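# Lift one staple stick from its box onto table

## Task

Remove a single stick of staples from the staple box and set it down on the table with its legs pointing down, far enough from both the box's tray and its sleeve that it is clearly separate from them.

## Robot and tools

Robot: two arms, left_arm and right_arm, each with a parallel gripper, wrist camera and six joints (waist, shoulder, elbow, wrist pitch, wrist yaw, wrist roll). Calibrated bases in the scene frame: left_arm at (-0.021, +0.241, +0.023) m, right_arm at (+0.006, -0.298, +0.017) m, both almost unrotated. A camera stand is behind the arms.

Scene frame: origin at table-top height, halfway between the nominal bases; +x points out over the table, +y toward left_arm, +z up. Arm names do not match image left/right. Reported hand positions (m) and end_effector_quat_wxyz use this frame and may be off by a few cm, more at long reach. In gripper axes the fingers point along +z and close along y; end_effector_position is the point between the pads, about 1 cm behind the tips.

execute_actions(actions, cameras): actions is a list of actions; each action is a list of up to 15 rows, one per 1/30 s step; a short action repeats its last row to fill 15 steps. Every row has 14 numbers, each in [-1, 1], for both arms even if one is idle: left dx, dy, dz, rx, ry, rz, opening, then right dx, dy, dz, rx, ry, rz, opening. The six pose numbers are offsets, not poses: measured from that arm's Hand target at the start of the action, along the Hand target's own axes. Every row counts from that same start, not from the row before; the next action starts from the new Hand target, so repeating an offset moves further. Scale: 1.0 = 0.6 m for dx, dy, dz and 180 degrees for rotation; rx, ry, rz form one rotation vector. Opening is absolute: +1 fully open (0.094 m), -1 closed. Sending six zeros re-requests the current Hand target; always send the opening you want kept, since 0 is itself a command (half open). An empty actions list returns state and all images. cameras: list of names, ["all"], or []; an unknown name voids the call.

move(target, speed, blend, opening_speed, grip_force, blocking, cameras): target is one 14-number row laid out as above, or a list of up to 15 such rows. All rows are offsets from the Hand targets at the move's start, not from the prior row. Each gripper follows a straight line and turns the short way; nothing is avoided, including the other arm. speed: m/s, 0.002 to 2.9, default 0.25 (turning up to twice that in rad/s); one value or one per row. blend: corner rounding in m for lists; 0 (default) stops at each row. opening_speed: rate of the opening command per second on the -1..1 scale, at least 0.2; use it for gentle closing. grip_force: N per finger pad, 10 to 50, one value or one per arm; it persists, and low values close slowly. blocking=false returns after about 0.5 s while the move continues. A move runs at most 10 s. The result adds a move: line with the ending (done, off_target, moving, held, fault) and any limits (paced = commanded pose clipped, held = steps withheld). done means at rest within 10 mm and 2 degrees; neither done nor off_target tells you about contact.

wait(seconds 0 to 10): lets time pass holding the last command; returns early if a running move ends. stop(): brakes a running move. zoom_image(camera, region): camera is cam_high, cam_low, cam_left_wrist or cam_right_wrist; region [x0, y0, x1, y1] in pixels from the top-left, at most 504 by 504, from that camera's newest image (all are 672x504). finished_scene(scene): ends the current scene with its number; irreversible, and the goal must hold without the robot.

Result lines: end_effector_position and quat per arm; Hand target (last commanded pose after clipping, the base for the next offsets); Tool commands; grip_measured (finger opening on the -1..1 scale, up to about 2.5 mm wide when empty, narrower than a squeezed part); grip_effort_nm (averaged gripper motor effort, negative closing; not pad force); Joint positions (last number per arm = opening in m); joint torques (include arm weight, noisy, offsets; entries 1 to 3 wrap at ±28 N m); joint velocities, possibly shown as within noise; step-by-step positions after execute_actions only; MOTOR HOT and OVER-TEMPERATURE FAULT warnings.

Behaviour: orientation commands are clipped to 40 degrees from the measured one per step. Grippers often stop a few cm short of the target through friction or load; waiting does not help, a new command (even zeros) retries, or add the missing distance as an offset. A blocked arm keeps pushing until commanded back past its gripper. Joint limits (rad): waist -2.618 to 3.054, shoulder 0 to 3.142, elbow 0 to 3.142 (straight 2.901), wrist pitch and yaw -1.571 to 1.571, roll -2.094 to 2.094. Avoid paths passing close to an arm's own base; go around it.

Avoid: dropping the stick or letting it fall off the table (that fails), releasing it while moving, fast or hard contact with the box, table or fixtures, any contact between the two arms or one gripper closing on the other's fingers, straining a wrist camera cable, and long stretched-out holding that heats motors (a fault folds the arm away for the rest of the scene). Loose objects may occasionally be nudged by outside pushes.

Each tool is called after "Emit:" as name([rows], argument=value, ...), one row to a line, values as JSON.

## Session

Emit:
execute_actions(actions=[])

Emit:
zoom_image(camera="cam_high", region=[200, 180, 400, 330])

Scene clock: 0.00 s.
left_arm: end_effector_position=(+0.3786, +0.2094, +0.1364) grip_measured=+1.000 grip_effort_nm=n/a end_effector_quat_wxyz=(+0.612, +0.034, +0.789, +0.034) | right_arm: end_effector_position=(+0.4038, -0.2923, +0.1319) grip_measured=+1.000 grip_effort_nm=n/a end_effector_quat_wxyz=(+0.606, +0.004, +0.795, -0.011)
Joint positions: left_arm=[-0.142 1.553 0.351 0.948 -0.161 0.057 0.094] | right_arm=[0.057 1.51 0.348 0.894 0.061 0.003 0.094]
Joint velocities: within noise
Joint torques (N m): no reading
Heat: left arm: 29 °C; right arm: 31 °C.
Hand target: left_arm +0.3828, +0.2096, +0.1499; +0.627, +0.032, +0.778, +0.036 | right_arm +0.4066, -0.2913, +0.1400; +0.614, +0.005, +0.789, -0.008
Tool commands: left_gripper/opening=+1.0 right_gripper/opening=+1.0

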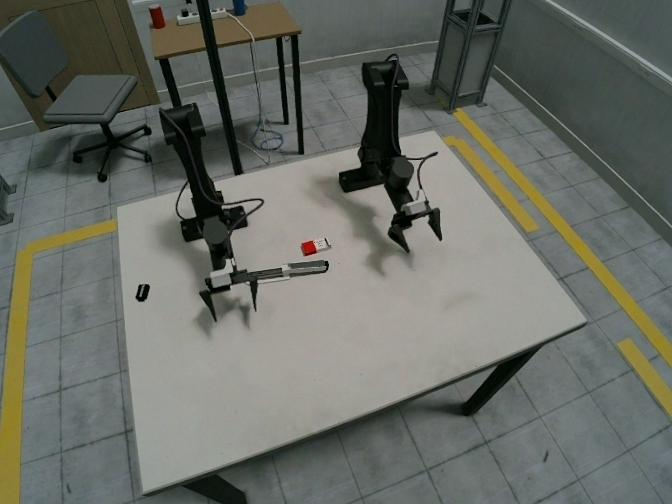

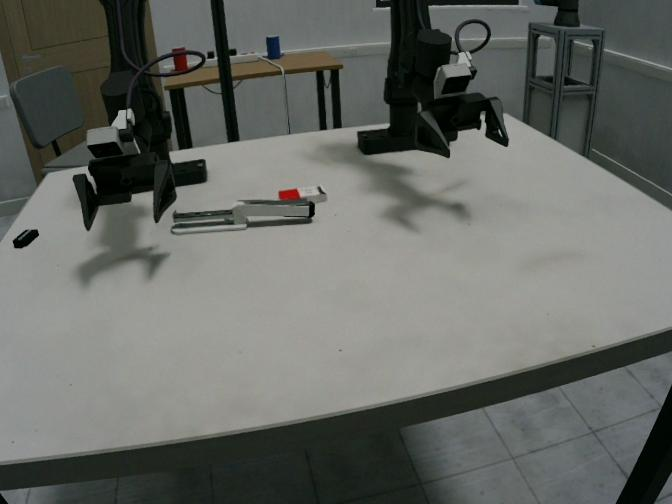

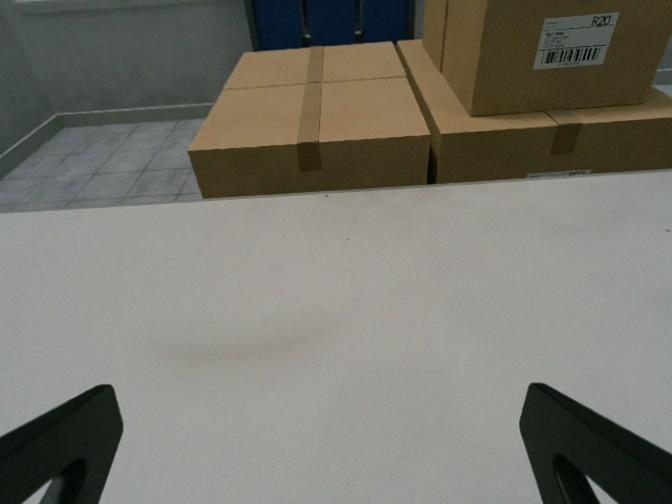

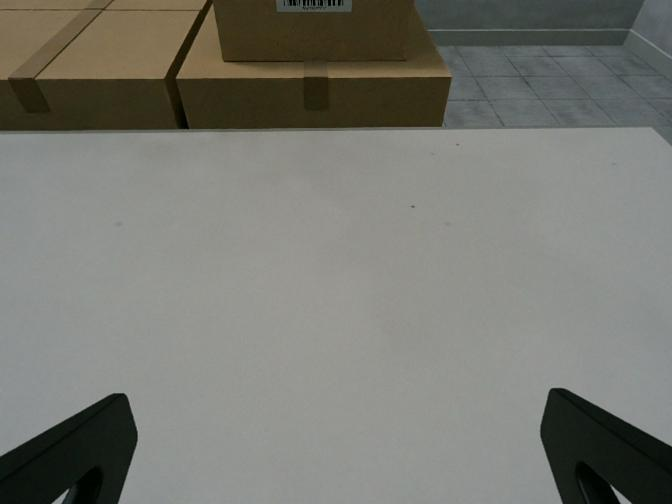

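Scaled by 2.520 from the camera's 672x504 image, which has a finer 960x720 frame.

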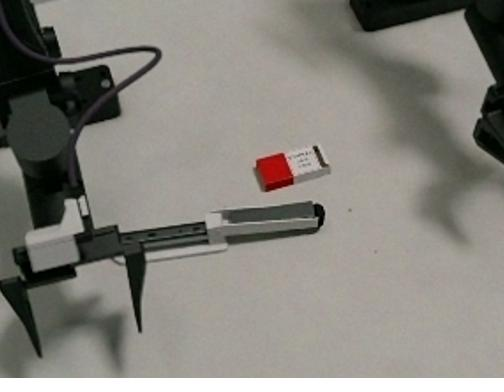

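Emit:
move([
  [0,0,0,0,0,0,0,-0.1615,-0.001,-0.0408,0,0,0,0],
  [0.1153,-0.2742,-0.26,0.4857,0.1103,0.2389,0,0.0175,0.1544,-0.3448,-0.4397,0.1323,-0.2480,0],
  [0.1153,-0.2742,-0.26,0.4857,0.1103,0.2389,0,0.1467,0.1552,-0.3122,-0.4397,0.1323,-0.2480,0],
], blend=[0.03,0.03,0], speed=0.25, cameras=["cam_left_wrist","cam_right_wrist","cam_low"])

Scene clock: 33.23 s.
left_arm: end_effector_position=(+0.2098, +0.0563, +0.0878) grip_measured=+0.002 grip_effort_nm=-0.14 end_effector_quat_wxyz=(+0.239, +0.687, +0.627, -0.278) | right_arm: end_effector_position=(+0.2095, -0.1977, +0.1021) grip_measured=+0.002 grip_effort_nm=-0.11 end_effector_quat_wxyz=(-0.276, +0.644, -0.664, -0.260)
Joint positions: left_arm=[-0.242 1.578 0.857 -0.729 0.743 1.361 0.047] | right_arm=[-0.119 1.389 0.762 -1.033 -0.775 -1.712 0.047]
Joint torques (N m): left_arm=[-0.73 -3.93 6.43 0.29 0.61 0.12] | right_arm=[0.46 -2.67 4.53 0.22 -0.45 -0.13]
Heat: left arm: 31 °C; right arm: 33 °C.
Hand target: left_arm +0.2150, +0.0498, +0.0999; +0.254, +0.692, +0.612, -0.287 | right_arm +0.2050, -0.1950, +0.1000; -0.273, +0.648, -0.659, -0.268
Off the commanded pose: left_arm 0.015 m, 3 deg | right_arm 0.006 m, 1 deg.
move: off_target (left_arm); blend cut to 0 m at target 1
Images, in order (width x height): cam_low 672x504, cam_left_wrist 672x504, cam_right_wrist 672x504.

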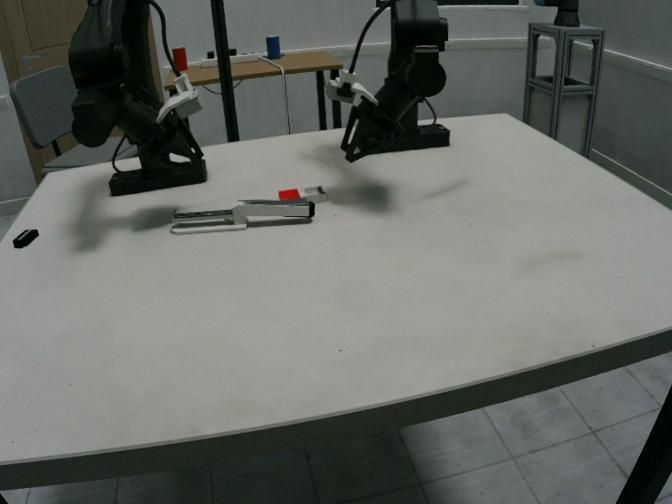

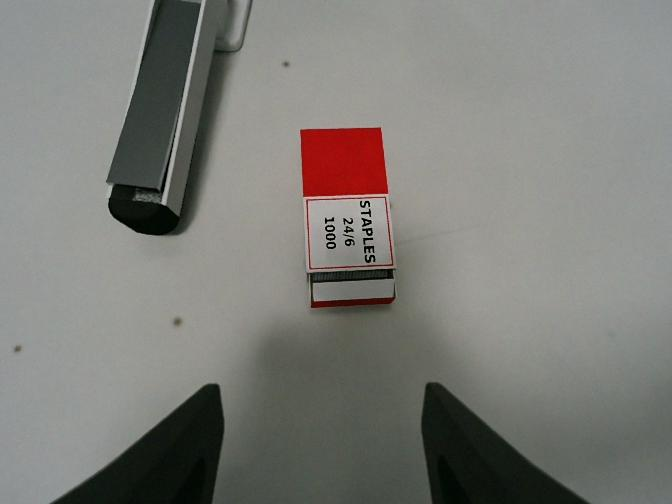

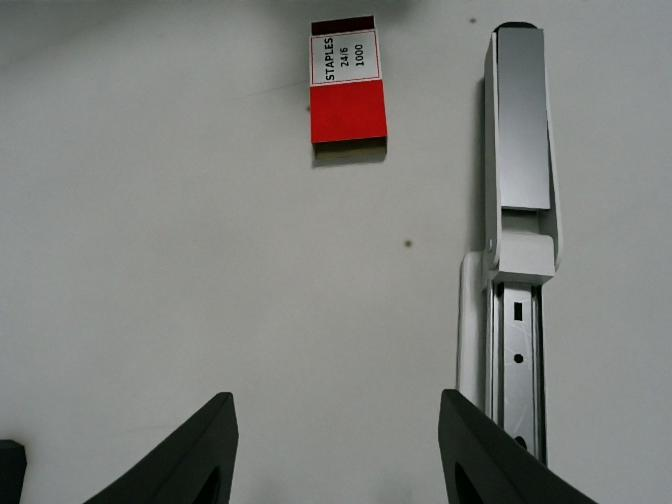

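Emit:
move(target=[0.0236,-0.025,0.0943,-0.0157,0,-0.0157,0,-0.059,-0.0133,0.177,-0.0098,0,-0.0098,0.3], speed=0.15, cameras=["cam_left_wrist","cam_right_wrist"])

Scene clock: 48.17 s.
left_arm: end_effector_position=(+0.1926, +0.0247, +0.0497) grip_measured=+0.002 grip_effort_nm=-0.14 end_effector_quat_wxyz=(+0.251, +0.669, +0.641, -0.282) | right_arm: end_effector_position=(+0.2160, -0.0954, +0.0536) grip_measured=+0.298 grip_effort_nm=0.12 end_effector_quat_wxyz=(-0.269, +0.664, -0.643, -0.272)
Joint positions: left_arm=[-0.379 1.595 0.668 -0.354 0.727 1.112 0.047] | right_arm=[0.353 1.507 0.626 -0.39 -0.737 -1.15 0.061]
Joint torques (N m): left_arm=[-0.68 -3.7 2.63 1.22 0.27 -0.11] | right_arm=[0.55 -3.67 4.12 0.98 -0.38 0.08]
Heat: left arm: 31 °C; right arm: 32 °C.
Hand target: left_arm +0.1964, +0.0218, +0.0499; +0.264, +0.670, +0.636, -0.278 | right_arm +0.2147, -0.0950, +0.0500; -0.267, +0.662, -0.644, -0.274
Off the commanded pose: left_arm 0.005 m, 2 deg | right_arm 0.004 m, 0 deg.
move: done
Images, in order (width x height): cam_left_wrist 672x504, cam_right_wrist 672x504.

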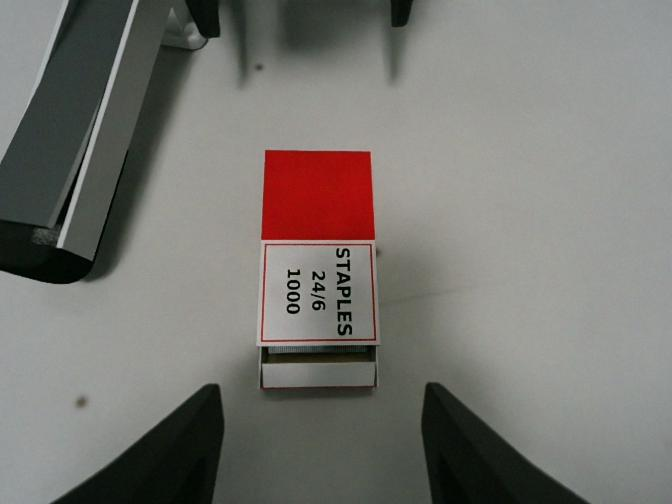

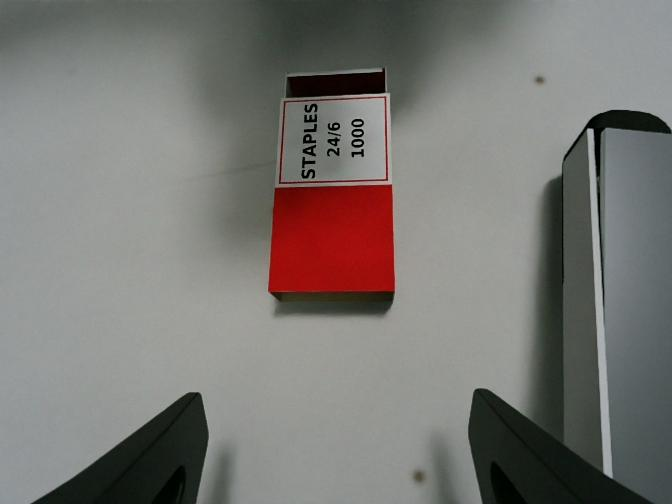

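Emit:
move(target=[0.0153,0,0.0507,0,0,0,0,-0.0094,0.0025,0.0613,0,0,0,0.1], speed=0.1, cameras=["cam_left_wrist","cam_right_wrist"])

Scene clock: 58.13 s.
left_arm: end_effector_position=(+0.1934, +0.0122, +0.0211) grip_measured=+0.002 grip_effort_nm=-0.14 end_effector_quat_wxyz=(+0.251, +0.666, +0.644, -0.280) | right_arm: end_effector_position=(+0.2111, -0.0654, +0.0317) grip_measured=+0.102 grip_effort_nm=-0.10 end_effector_quat_wxyz=(-0.263, +0.663, -0.644, -0.276)
Joint positions: left_arm=[-0.426 1.701 0.625 -0.161 0.709 1.042 0.047] | right_arm=[0.479 1.598 0.59 -0.175 -0.698 -0.995 0.052]
Joint torques (N m): left_arm=[-0.75 -4.12 2.32 1.33 0.31 -0.12] | right_arm=[0.36 -3.92 3.75 1.29 -0.3 0.06]
Heat: left arm: 30 °C; right arm: 32 °C.
Hand target: left_arm +0.1957, +0.0068, +0.0219; +0.264, +0.670, +0.636, -0.278 | right_arm +0.2124, -0.0651, +0.0279; -0.267, +0.662, -0.644, -0.274
Off the commanded pose: left_arm 0.006 m, 2 deg | right_arm 0.004 m, 1 deg.
move: done
Images, in order (width x height): cam_left_wrist 672x504, cam_right_wrist 672x504.

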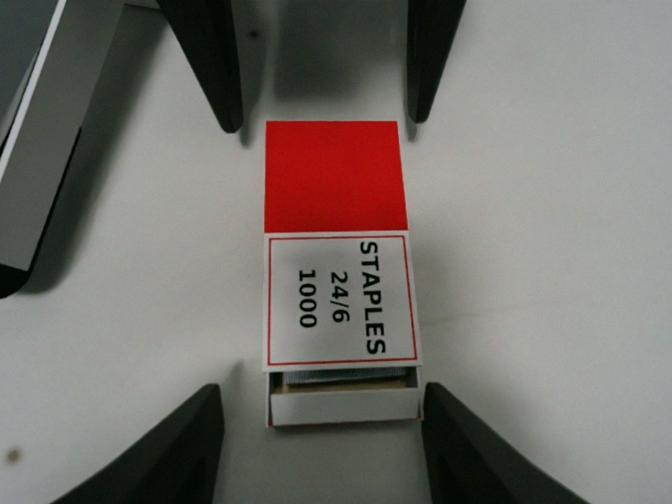

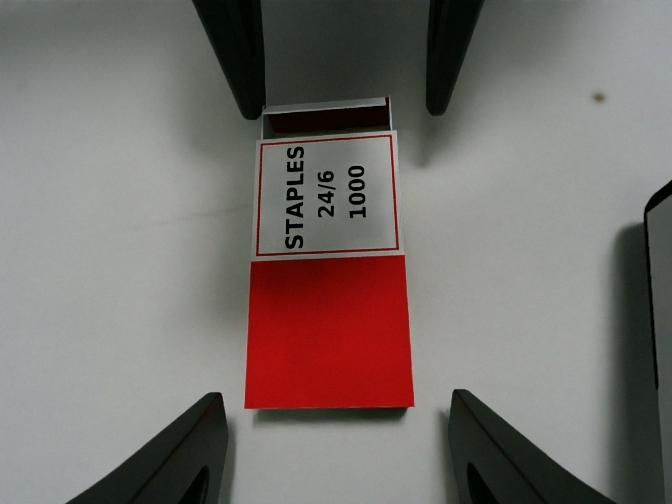

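Emit:
move(target=[0.0041,-0.0075,0.01,0,0,0,0,-0.0047,0.003,0.0236,0,0,0,0.1], speed=0.08, cameras=["cam_left_wrist","cam_right_wrist"])

Scene clock: 66.43 s.
left_arm: end_effector_position=(+0.1889, +0.0104, +0.0148) grip_measured=+0.002 grip_effort_nm=-0.14 end_effector_quat_wxyz=(+0.251, +0.666, +0.645, -0.280) | right_arm: end_effector_position=(+0.2109, -0.0532, +0.0259) grip_measured=+0.102 grip_effort_nm=-0.10 end_effector_quat_wxyz=(-0.268, +0.663, -0.643, -0.276)
Joint positions: left_arm=[-0.442 1.711 0.599 -0.112 0.703 1.022 0.047] | right_arm=[0.524 1.632 0.581 -0.086 -0.683 -0.939 0.052]
Joint torques (N m): left_arm=[-0.73 -3.95 2.32 1.36 0.3 -0.11] | right_arm=[0.47 -3.84 3.58 1.31 -0.24 0.07]
Heat: left arm: 30 °C; right arm: 32 °C.
Hand target: left_arm +0.1910, +0.0045, +0.0159; +0.264, +0.670, +0.636, -0.278 | right_arm +0.2103, -0.0531, +0.0199; -0.267, +0.662, -0.644, -0.274
Off the commanded pose: left_arm 0.006 m, 2 deg | right_arm 0.006 m, 0 deg.
move: done
Images, in order (width x height): cam_left_wrist 672x504, cam_right_wrist 672x504.

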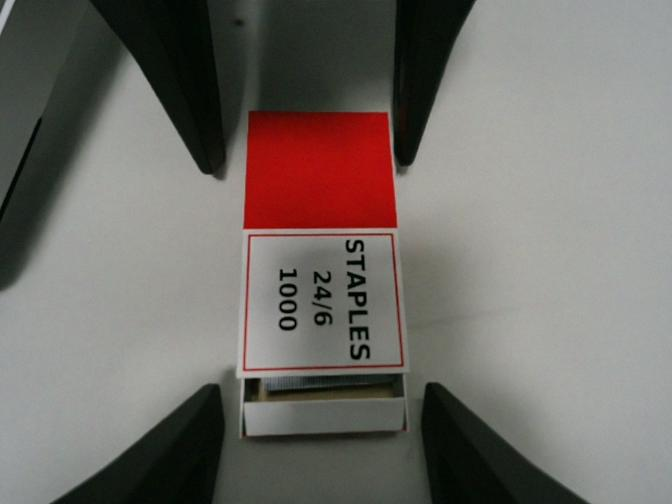

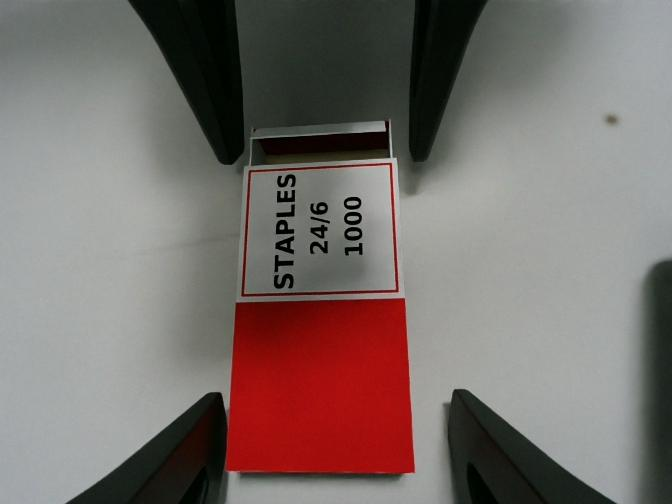

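Emit:
move(target=[0.0,0,0.0,0,0,0,-0.5,0,0.006,0,0,0,0,0.1], grip_force=[18,15], opening_speed=0.4, cameras=["cam_left_wrist","cam_right_wrist"])

Scene clock: 70.73 s.
left_arm: end_effector_position=(+0.1889, +0.0104, +0.0148) grip_measured=-0.228 grip_effort_nm=-0.46 end_effector_quat_wxyz=(+0.250, +0.665, +0.645, -0.280) | right_arm: end_effector_position=(+0.2114, -0.0524, +0.0254) grip_measured=+0.102 grip_effort_nm=-0.10 end_effector_quat_wxyz=(-0.276, +0.666, -0.637, -0.273)
Joint positions: left_arm=[-0.442 1.711 0.599 -0.112 0.703 1.02 0.036] | right_arm=[0.525 1.632 0.57 -0.06 -0.683 -0.945 0.052]
Joint torques (N m): left_arm=[-0.87 -4.11 2.32 1.37 0.3 -0.11] | right_arm=[0.47 -4.7 3.34 1.16 -0.2 0.11]
Heat: left arm: 30 °C; right arm: 31 °C.
Hand target: left_arm +0.1910, +0.0045, +0.0159; +0.264, +0.670, +0.636, -0.278 | right_arm +0.2067, -0.0532, +0.0199; -0.267, +0.662, -0.644, -0.274
Off the commanded pose: left_arm 0.006 m, 2 deg | right_arm 0.007 m, 1 deg.
grip_force (N): 18, 15
move: done
Images, in order (width x height): cam_left_wrist 672x504, cam_right_wrist 672x504.

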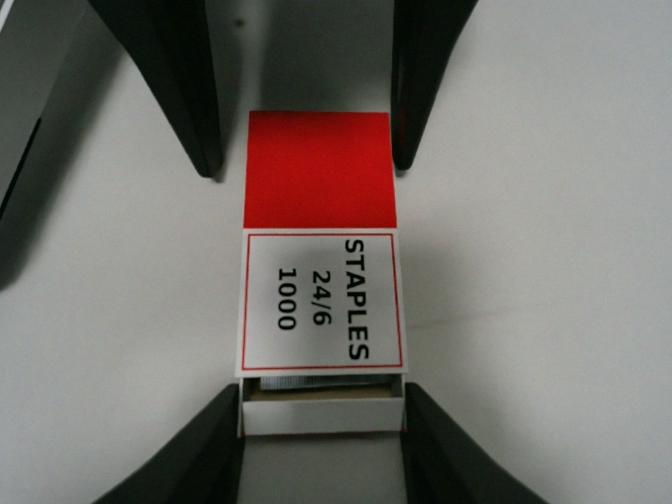

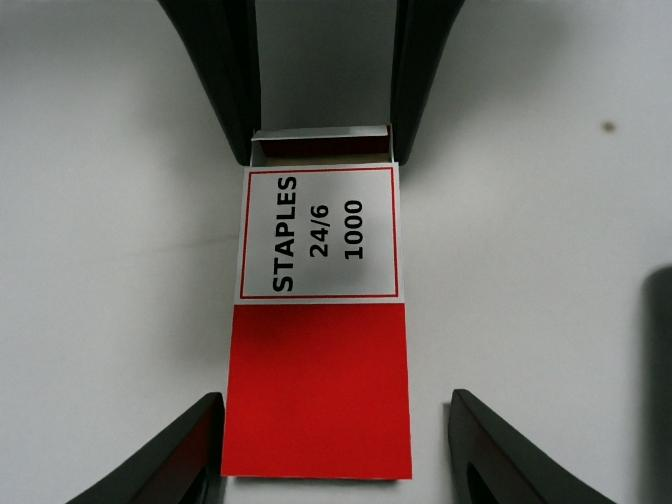

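Emit:
move([
  [0,0,0,0,0,0,-0.5,0,0,0,0,0,0,-0.35],
  [0,0,0,0,0,0,-0.5,0.065,0,-0.065,0,0,0,-0.35],
], opening_speed=0.4, speed=0.06, cameras=["cam_left_wrist","cam_right_wrist"])

Scene clock: 78.30 s.
left_arm: end_effector_position=(+0.1938, +0.0021, +0.0186) grip_measured=-0.229 grip_effort_nm=-0.46 end_effector_quat_wxyz=(+0.267, +0.666, +0.639, -0.277) | right_arm: end_effector_position=(+0.2158, -0.0968, +0.0220) grip_measured=-0.193 grip_effort_nm=-0.38 end_effector_quat_wxyz=(-0.287, +0.664, -0.633, -0.276)
Joint positions: left_arm=[-0.46 1.711 0.599 -0.06 0.701 0.994 0.036] | right_arm=[0.332 1.615 0.535 -0.175 -0.77 -1.175 0.038]
Joint torques (N m): left_arm=[-0.05 -4.16 2.25 0.92 0.29 0.12] | right_arm=[-1.21 -6.76 3.63 0.13 -0.16 -0.22]
Heat: left arm: 30 °C; right arm: 31 °C.
Hand target: left_arm +0.1910, +0.0045, +0.0159; +0.264, +0.670, +0.636, -0.278 | right_arm +0.2082, -0.1084, +0.0199; -0.267, +0.662, -0.644, -0.274
Off the commanded pose: left_arm 0.005 m, 1 deg | right_arm 0.014 m, 3 deg.
grip_force (N): 18, 15
move: off_target (right_arm)
Images, in order (width x height): cam_left_wrist 672x504, cam_right_wrist 672x504.

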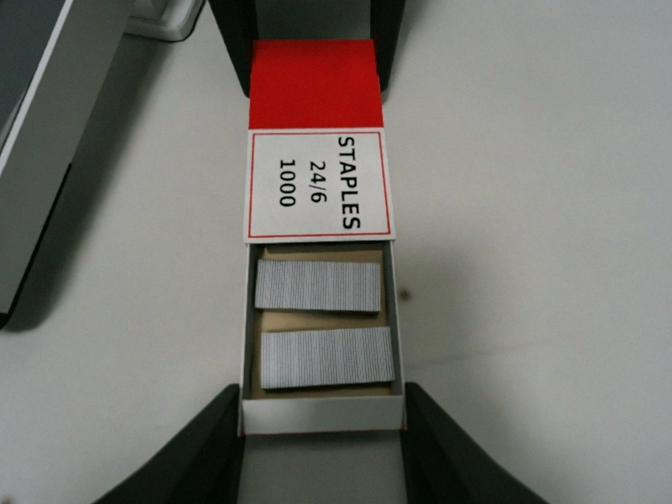

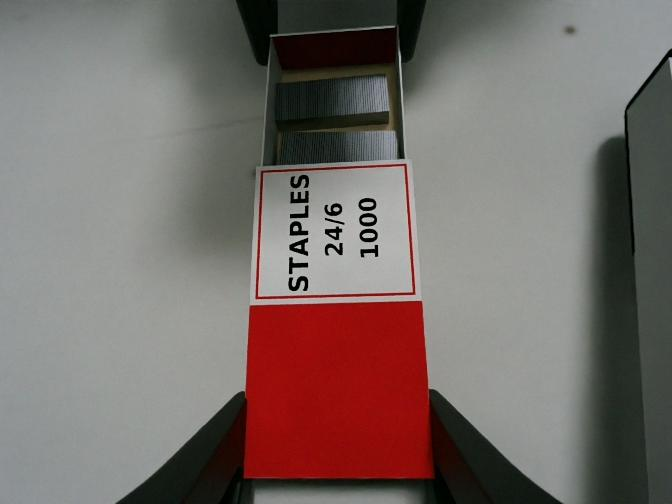

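Emit:
move(target=[0,0,0,0,0,0,-0.5,0.018,0,-0.018,0,0,0,-0.35], speed=0.06, cameras=["cam_left_wrist","cam_right_wrist"])

Emit:
zoom_image(camera="cam_left_wrist", region=[220, 180, 430, 450])

Scene clock: 84.00 s.
left_arm: end_effector_position=(+0.1936, +0.0020, +0.0188) grip_measured=-0.229 grip_effort_nm=-0.46 end_effector_quat_wxyz=(+0.267, +0.666, +0.639, -0.278) | right_arm: end_effector_position=(+0.2157, -0.1136, +0.0206) grip_measured=-0.194 grip_effort_nm=-0.37 end_effector_quat_wxyz=(-0.287, +0.663, -0.633, -0.277)
Joint positions: left_arm=[-0.46 1.711 0.599 -0.06 0.703 0.994 0.036] | right_arm=[0.258 1.615 0.535 -0.246 -0.79 -1.273 0.038]
Joint torques (N m): left_arm=[-0.09 -4.07 2.29 0.89 0.27 0.11] | right_arm=[-0.92 -6.76 3.96 0.02 -0.14 -0.2]
Heat: left arm: 30 °C; right arm: 31 °C.
Hand target: left_arm +0.1910, +0.0045, +0.0159; +0.264, +0.670, +0.636, -0.278 | right_arm +0.2086, -0.1236, +0.0199; -0.267, +0.662, -0.644, -0.274
Off the commanded pose: left_arm 0.005 m, 1 deg | right_arm 0.012 m, 3 deg.
grip_force (N): 18, 15
move: off_target (right_arm)
Images, in order (width x height): cam_left_wrist 672x504, cam_right_wrist 672x504.

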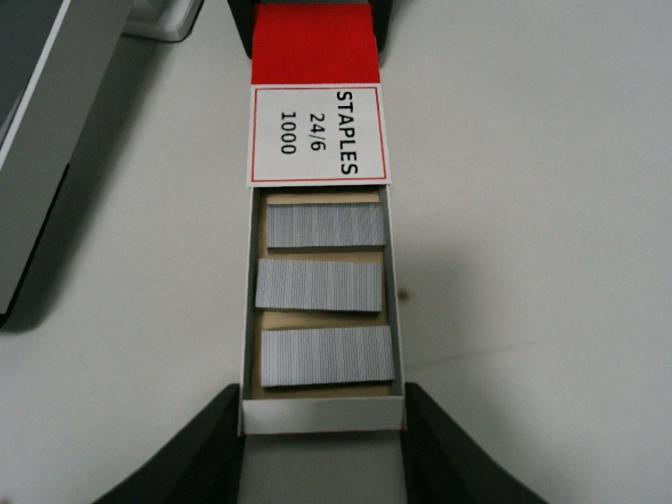

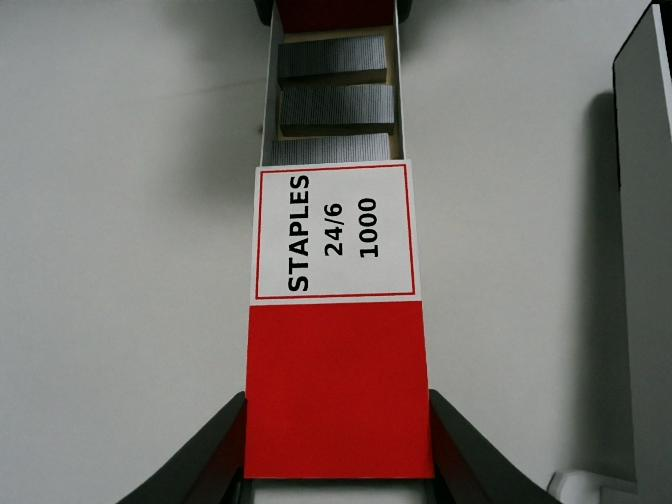

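Scaled by 1.867 from the camera's 672x504 image, which has a finer 960x720 frame.

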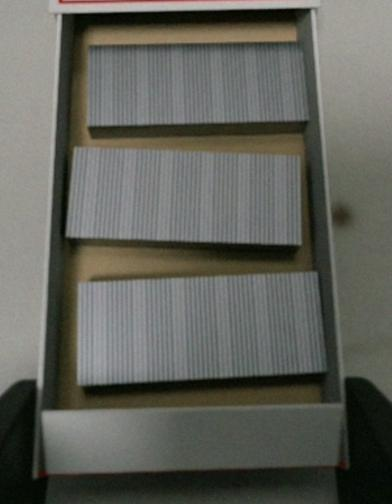

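Emit:
move([
  [0,0,0,0,0,0,0.0,0,0,0,0,0,0,0.1],
  [0,0,-0.15,0,0,0,0,0,0,-0.2,0,0,0,0.1],
  [-0.1133,0.0173,-0.0493,-0.2021,0.1920,-0.4872,-0.62,0,0,-0.2,0,0,0,0.1],
], blend=[0,0.02,0], speed=0.2, cameras=["cam_left_wrist","cam_right_wrist"])

Emit:
zoom_image(camera="cam_left_wrist", region=[220, 180, 470, 400])

Scene clock: 112.57 s.
left_arm: end_effector_position=(+0.1955, -0.0170, +0.0777) grip_measured=-0.618 grip_effort_nm=-0.14 end_effector_quat_wxyz=(-0.013, +0.003, +1.000, -0.002) | right_arm: end_effector_position=(+0.2097, -0.2073, +0.0988) grip_measured=+0.098 grip_effort_nm=0.13 end_effector_quat_wxyz=(-0.270, +0.660, -0.648, -0.269)
Joint positions: left_arm=[-0.853 1.868 1.362 -1.078 0.022 -0.857 0.018] | right_arm=[-0.162 1.458 0.8 -1.096 -0.764 -1.842 0.052]
Joint torques (N m): left_arm=[-0.72 -6.12 6.58 0.14 -0.12 -0.11] | right_arm=[-0.49 -2.81 7.54 -0.29 -0.39 -0.18]
Heat: left arm: 31 °C; right arm: 32 °C.
Hand target: left_arm +0.1999, -0.0230, +0.0850; +0.000, +0.000, +1.000, +0.000 | right_arm +0.2108, -0.2085, +0.1048; -0.267, +0.662, -0.644, -0.274
Off the commanded pose: left_arm 0.010 m, 2 deg | right_arm 0.006 m, 1 deg.
grip_force (N): 18, 15
move: done
Images, in order (width x height): cam_left_wrist 672x504, cam_right_wrist 672x504.

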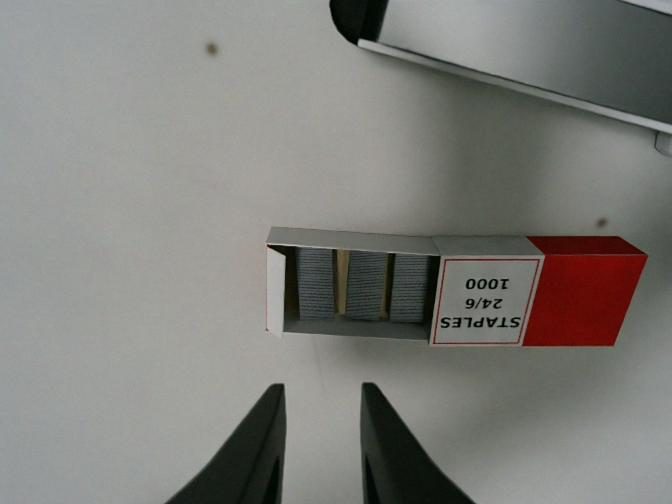

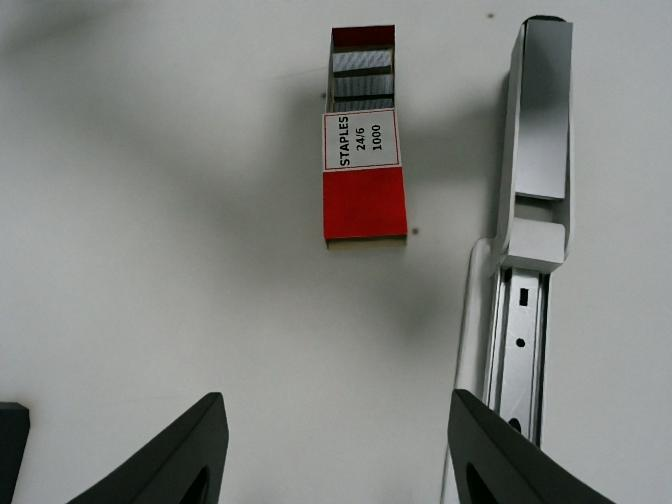

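Scaled by 2.016 from the camera's 672x504 image, which has a finer 960x720 frame.

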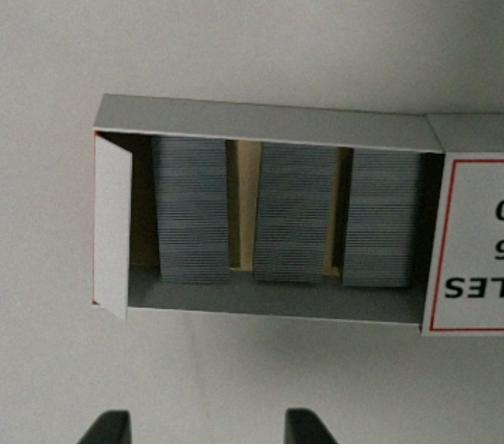

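Emit:
move(target=[0,0.0125,0.0667,0,0,0,-0.62,0,0,0,0,0,0,0.1], speed=0.1, cameras=["cam_left_wrist"])

Emit:
zoom_image(camera="cam_left_wrist", region=[220, 220, 460, 440])

Scene clock: 119.10 s.
left_arm: end_effector_position=(+0.1931, -0.0142, +0.0470) grip_measured=-0.618 grip_effort_nm=-0.14 end_effector_quat_wxyz=(-0.015, +0.003, +1.000, +0.001) | right_arm: end_effector_position=(+0.2097, -0.2073, +0.0988) grip_measured=+0.098 grip_effort_nm=0.12 end_effector_quat_wxyz=(-0.270, +0.660, -0.648, -0.269)
Joint positions: left_arm=[-0.853 1.899 1.274 -0.968 0.022 -0.857 0.018] | right_arm=[-0.162 1.458 0.8 -1.096 -0.764 -1.842 0.052]
Joint torques (N m): left_arm=[0.7 -6.53 3.25 0.57 -0.11 0] | right_arm=[-0.47 -2.82 7.54 -0.3 -0.38 -0.18]
Heat: left arm: 31 °C; right arm: 32 °C.
Hand target: left_arm +0.1999, -0.0155, +0.0449; +0.000, +0.000, +1.000, +0.000 | right_arm +0.2108, -0.2085, +0.1048; -0.267, +0.662, -0.644, -0.274
Off the commanded pose: left_arm 0.007 m, 2 deg | right_arm 0.006 m, 1 deg.
grip_force (N): 18, 15
move: done
Images, in order (width x height): cam_left_wrist 672x504.

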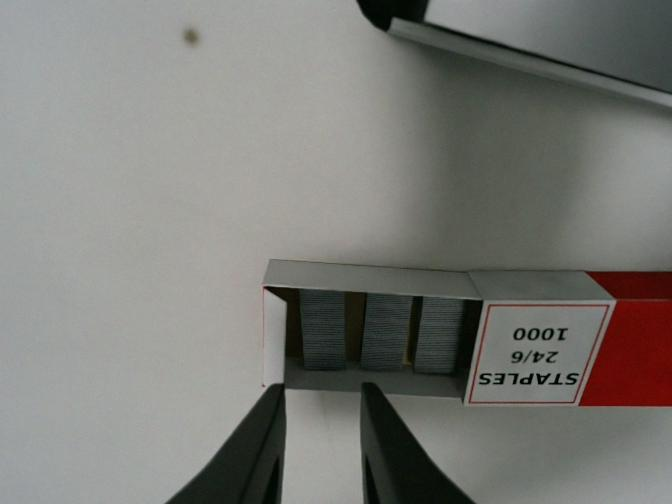

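Scaled by 2.100 from the camera's 672x504 image, which has a finer 960x720 frame.

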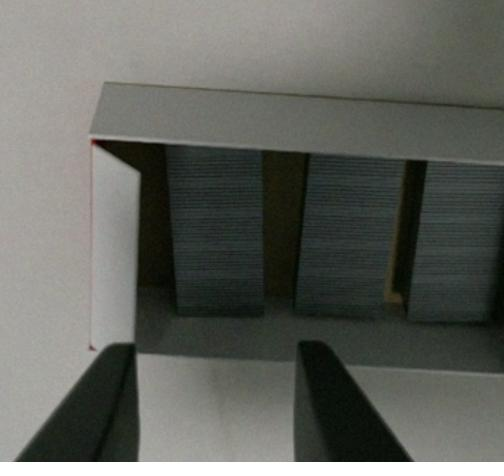

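Emit:
move(target=[0,0.0,0.040,0,0,0,-0.655,0,0,0,0,0,0,0.1], speed=0.08, cameras=["cam_left_wrist"])

Emit:
zoom_image(camera="cam_left_wrist", region=[240, 300, 420, 460])

Scene clock: 124.53 s.
left_arm: end_effector_position=(+0.1933, -0.0145, +0.0236) grip_measured=-0.653 grip_effort_nm=-0.14 end_effector_quat_wxyz=(-0.015, +0.003, +1.000, +0.000) | right_arm: end_effector_position=(+0.2097, -0.2073, +0.0988) grip_measured=+0.098 grip_effort_nm=0.12 end_effector_quat_wxyz=(-0.270, +0.660, -0.648, -0.269)
Joint positions: left_arm=[-0.853 1.935 1.224 -0.879 0.022 -0.857 0.016] | right_arm=[-0.162 1.458 0.8 -1.096 -0.764 -1.842 0.052]
Joint torques (N m): left_arm=[0.7 -6.5 2.96 0.62 -0.13 -0.01] | right_arm=[-0.47 -2.82 7.54 -0.29 -0.38 -0.18]
Heat: left arm: 31 °C; right arm: 32 °C.
Hand target: left_arm +0.1999, -0.0155, +0.0209; +0.000, +0.000, +1.000, +0.000 | right_arm +0.2108, -0.2085, +0.1048; -0.267, +0.662, -0.644, -0.274
Off the commanded pose: left_arm 0.007 m, 2 deg | right_arm 0.006 m, 1 deg.
grip_force (N): 18, 15
move: done
Images, in order (width x height): cam_left_wrist 672x504.

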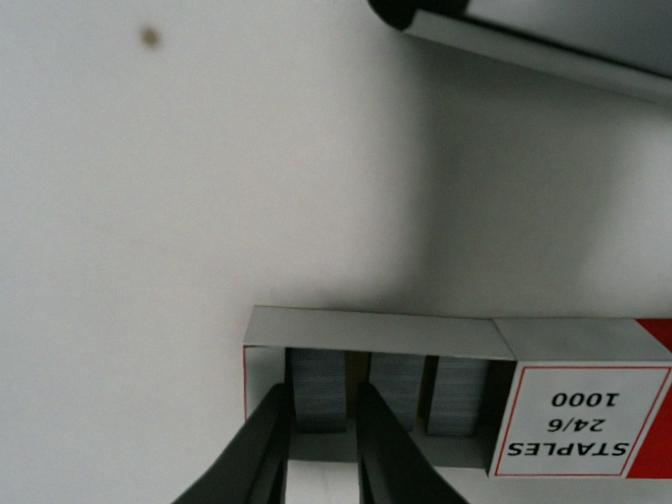

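Scaled by 2.800 from the camera's 672x504 image, which has a finer 960x720 frame.

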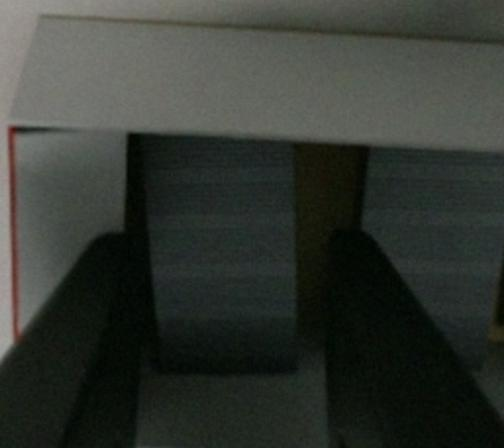

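Emit:
move(target=[0,0.005,0,0,0,0,-0.605,0,0,0,0,0,0,0.1], speed=0.08, cameras=["cam_left_wrist"])

Emit:
zoom_image(camera="cam_left_wrist", region=[240, 300, 420, 460])

Scene clock: 132.07 s.
left_arm: end_effector_position=(+0.1917, -0.0125, +0.0216) grip_measured=-0.607 grip_effort_nm=0.10 end_effector_quat_wxyz=(-0.017, +0.003, +1.000, +0.003) | right_arm: end_effector_position=(+0.2097, -0.2073, +0.0988) grip_measured=+0.098 grip_effort_nm=0.12 end_effector_quat_wxyz=(-0.270, +0.660, -0.648, -0.269)
Joint positions: left_arm=[-0.853 1.935 1.214 -0.876 0.022 -0.857 0.018] | right_arm=[-0.162 1.458 0.8 -1.096 -0.764 -1.842 0.052]
Joint torques (N m): left_arm=[0.8 -7.06 2.88 0.61 -0.13 0.02] | right_arm=[-0.47 -2.82 7.53 -0.3 -0.39 -0.18]
Heat: left arm: 30 °C; right arm: 32 °C.
Hand target: left_arm +0.2000, -0.0125, +0.0209; +0.000, +0.000, +1.000, +0.000 | right_arm +0.2108, -0.2085, +0.1048; -0.267, +0.662, -0.644, -0.274
Off the commanded pose: left_arm 0.008 m, 2 deg | right_arm 0.006 m, 1 deg.
grip_force (N): 18, 15
move: done
Images, in order (width x height): cam_left_wrist 672x504.

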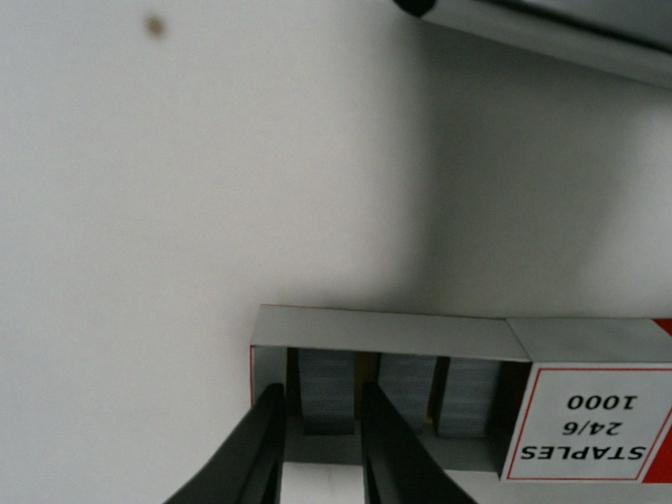

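Scaled by 2.800 from the camera's 672x504 image, which has a finer 960x720 frame.

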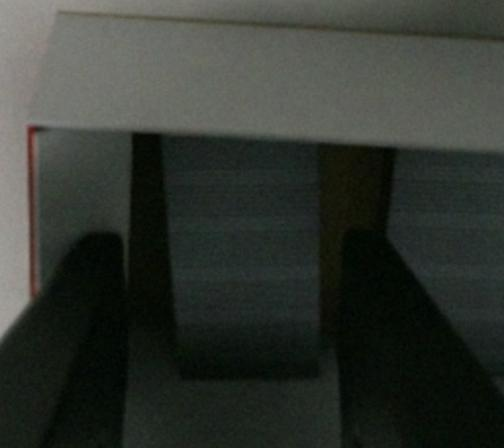

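Emit:
move(target=[0,0.0,0.012,0,0,0,-0.605,0,0,0,0,0,0,0.1], speed=0.05, cameras=["cam_left_wrist"])

Emit:
zoom_image(camera="cam_left_wrist", region=[240, 330, 420, 490])

Scene clock: 136.10 s.
left_arm: end_effector_position=(+0.1926, -0.0136, +0.0185) grip_measured=-0.607 grip_effort_nm=0.10 end_effector_quat_wxyz=(-0.013, +0.003, +1.000, -0.002) | right_arm: end_effector_position=(+0.2097, -0.2073, +0.0988) grip_measured=+0.098 grip_effort_nm=0.12 end_effector_quat_wxyz=(-0.270, +0.660, -0.648, -0.269)
Joint positions: left_arm=[-0.853 1.935 1.201 -0.85 0.022 -0.857 0.018] | right_arm=[-0.162 1.458 0.8 -1.096 -0.764 -1.842 0.052]
Joint torques (N m): left_arm=[0.72 -6 2.93 0.59 -0.16 0.02] | right_arm=[-0.46 -2.82 7.53 -0.29 -0.38 -0.18]
Heat: left arm: 30 °C; right arm: 32 °C.
Hand target: left_arm +0.2000, -0.0125, +0.0137; +0.000, +0.000, +1.000, +0.000 | right_arm +0.2108, -0.2085, +0.1048; -0.267, +0.662, -0.644, -0.274
Off the commanded pose: left_arm 0.009 m, 2 deg | right_arm 0.006 m, 1 deg.
grip_force (N): 18, 15
move: done
Images, in order (width x height): cam_left_wrist 672x504.

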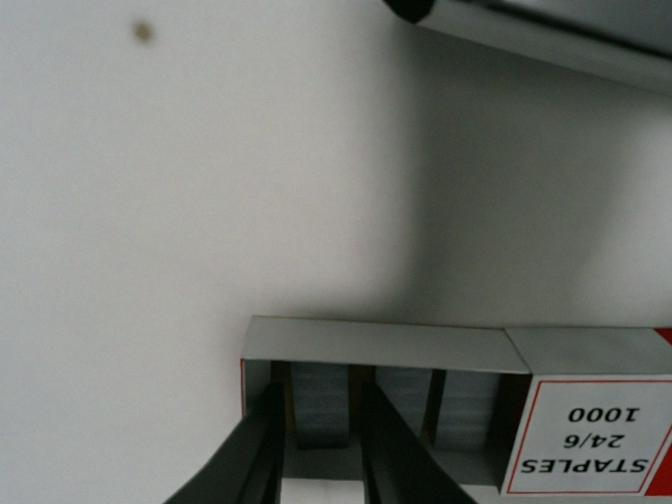

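Scaled by 2.800 from the camera's 672x504 image, which has a finer 960x720 frame.

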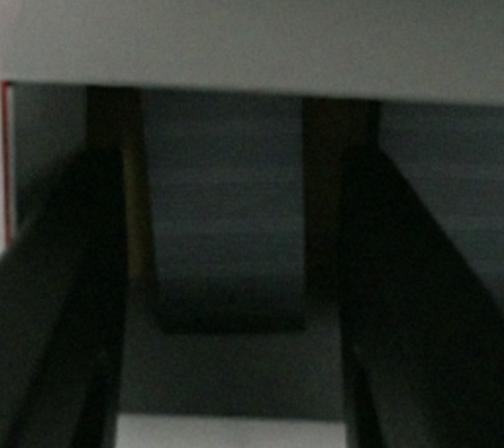

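Emit:
move(target=[0,0.0,0.008,0,0,0,-0.635,0,0,0,0,0,0,0.1], speed=0.04, cameras=["cam_left_wrist"])

Emit:
zoom_image(camera="cam_left_wrist", region=[240, 340, 420, 500])

Scene clock: 140.07 s.
left_arm: end_effector_position=(+0.1924, -0.0133, +0.0126) grip_measured=-0.633 grip_effort_nm=-0.14 end_effector_quat_wxyz=(-0.014, +0.003, +1.000, -0.001) | right_arm: end_effector_position=(+0.2097, -0.2073, +0.0988) grip_measured=+0.098 grip_effort_nm=0.13 end_effector_quat_wxyz=(-0.270, +0.660, -0.648, -0.269)
Joint positions: left_arm=[-0.853 1.948 1.191 -0.831 0.022 -0.857 0.017] | right_arm=[-0.162 1.458 0.8 -1.096 -0.764 -1.842 0.052]
Joint torques (N m): left_arm=[0.81 -6.35 2.89 0.63 -0.13 0.04] | right_arm=[-0.47 -2.82 7.53 -0.3 -0.38 -0.18]
Heat: left arm: 30 °C; right arm: 32 °C.
Hand target: left_arm +0.2000, -0.0125, +0.0089; +0.000, +0.000, +1.000, +0.000 | right_arm +0.2108, -0.2085, +0.1048; -0.267, +0.662, -0.644, -0.274
Off the commanded pose: left_arm 0.008 m, 2 deg | right_arm 0.006 m, 1 deg.
grip_force (N): 18, 15
move: done
Images, in order (width x height): cam_left_wrist 672x504.

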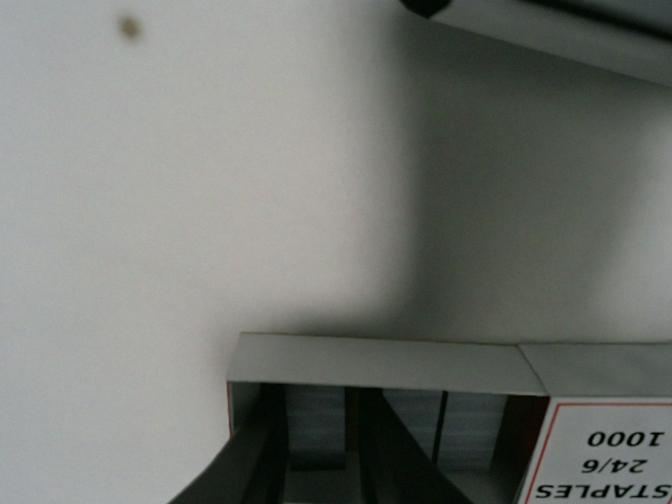

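Scaled by 2.800 from the camera's 672x504 image, which has a finer 960x720 frame.

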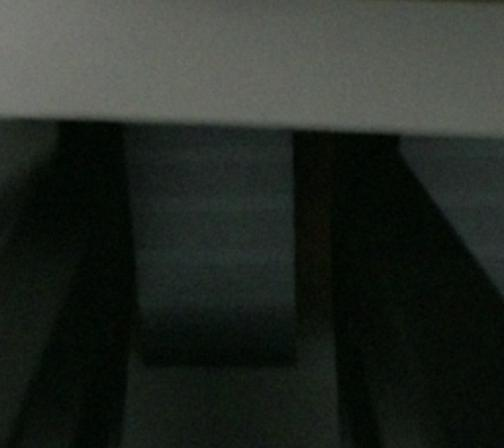

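Emit:
move(target=[0,0.0,0.0,0,0,0,-0.85,0,0,0,0,0,0,0.1], opening_speed=0.2, grip_force=[15,15], cameras=["cam_left_wrist"])

Emit:
zoom_image(camera="cam_left_wrist", region=[240, 340, 420, 500])

Scene clock: 145.50 s.
left_arm: end_effector_position=(+0.1924, -0.0133, +0.0126) grip_measured=-0.720 grip_effort_nm=-0.41 end_effector_quat_wxyz=(-0.014, +0.003, +1.000, -0.001) | right_arm: end_effector_position=(+0.2097, -0.2073, +0.0988) grip_measured=+0.098 grip_effort_nm=0.12 end_effector_quat_wxyz=(-0.270, +0.660, -0.648, -0.269)
Joint positions: left_arm=[-0.853 1.948 1.191 -0.831 0.022 -0.857 0.013] | right_arm=[-0.162 1.458 0.8 -1.096 -0.764 -1.842 0.052]
Joint torques (N m): left_arm=[0.77 -6.32 2.85 0.61 -0.15 0.05] | right_arm=[-0.46 -2.82 7.54 -0.29 -0.38 -0.18]
Heat: left arm: 30 °C; right arm: 32 °C.
Hand target: left_arm +0.2000, -0.0125, +0.0089; +0.000, +0.000, +1.000, +0.000 | right_arm +0.2108, -0.2085, +0.1048; -0.267, +0.662, -0.644, -0.274
Off the commanded pose: left_arm 0.008 m, 2 deg | right_arm 0.006 m, 1 deg.
grip_force (N): 15, 15
move: done
Images, in order (width x height): cam_left_wrist 672x504.

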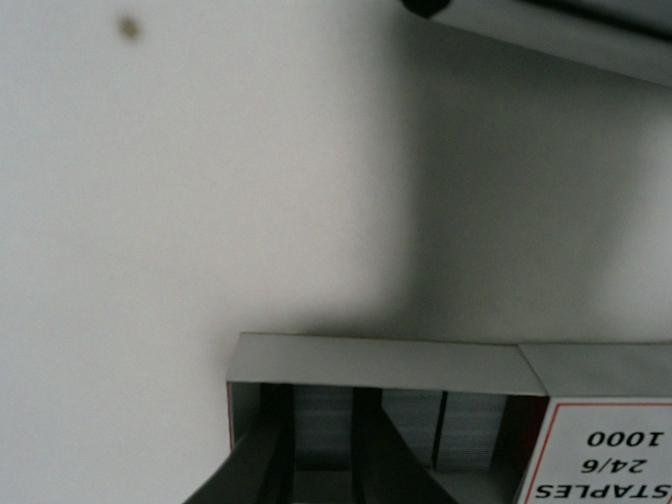

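Scaled by 2.800 from the camera's 672x504 image, which has a finer 960x720 frame.

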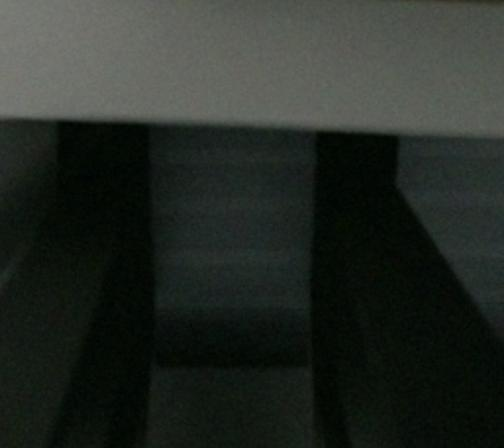

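Emit:
move(target=[0,0.0,-0.14,0,0,0,-0.85,0,0,0,0,0,0,0.1], grip_force=[22,15], speed=0.1, cameras=["cam_left_wrist"])

Emit:
zoom_image(camera="cam_left_wrist", region=[240, 320, 420, 500])

Scene clock: 149.27 s.
left_arm: end_effector_position=(+0.1888, -0.0091, +0.0718) grip_measured=-0.725 grip_effort_nm=-0.53 end_effector_quat_wxyz=(-0.027, +0.003, +1.000, +0.015) | right_arm: end_effector_position=(+0.2097, -0.2073, +0.0988) grip_measured=+0.098 grip_effort_nm=0.12 end_effector_quat_wxyz=(-0.270, +0.660, -0.648, -0.269)
Joint positions: left_arm=[-0.853 1.877 1.348 -1.1 0.022 -0.857 0.013] | right_arm=[-0.162 1.458 0.8 -1.096 -0.764 -1.842 0.052]
Joint torques (N m): left_arm=[0.75 -10.07 6.2 0.06 -0.1 0.03] | right_arm=[-0.47 -2.82 7.53 -0.3 -0.39 -0.18]
Heat: left arm: 30 °C; right arm: 32 °C.
Hand target: left_arm +0.1999, -0.0126, +0.0929; +0.000, +0.000, +1.000, +0.000 | right_arm +0.2108, -0.2085, +0.1048; -0.267, +0.662, -0.644, -0.274
Off the commanded pose: left_arm 0.024 m, 4 deg | right_arm 0.006 m, 1 deg.
grip_force (N): 22, 15
move: off_target (left_arm)
Images, in order (width x height): cam_left_wrist 672x504.

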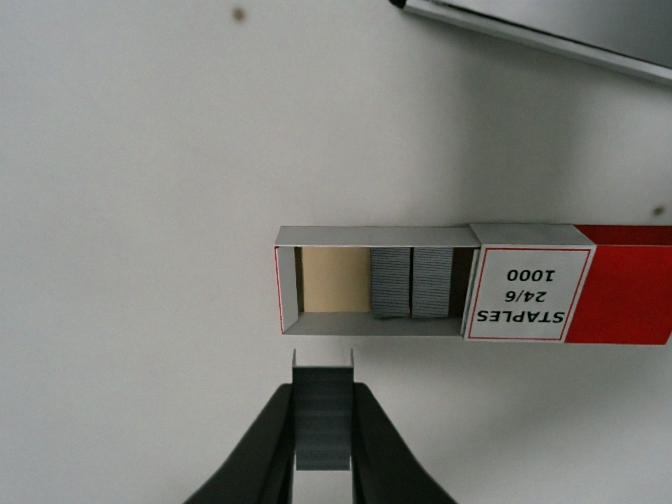

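Scaled by 2.800 from the camera's 672x504 image, which has a finer 960x720 frame.

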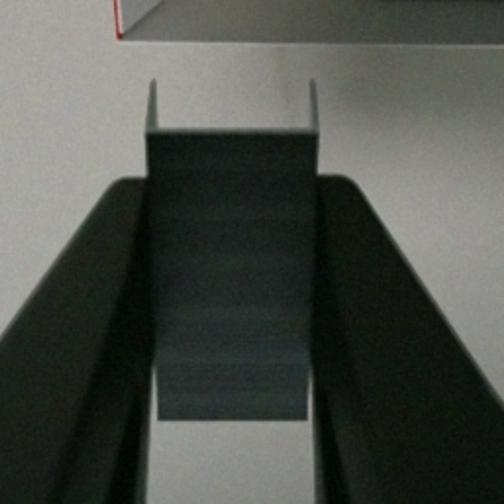

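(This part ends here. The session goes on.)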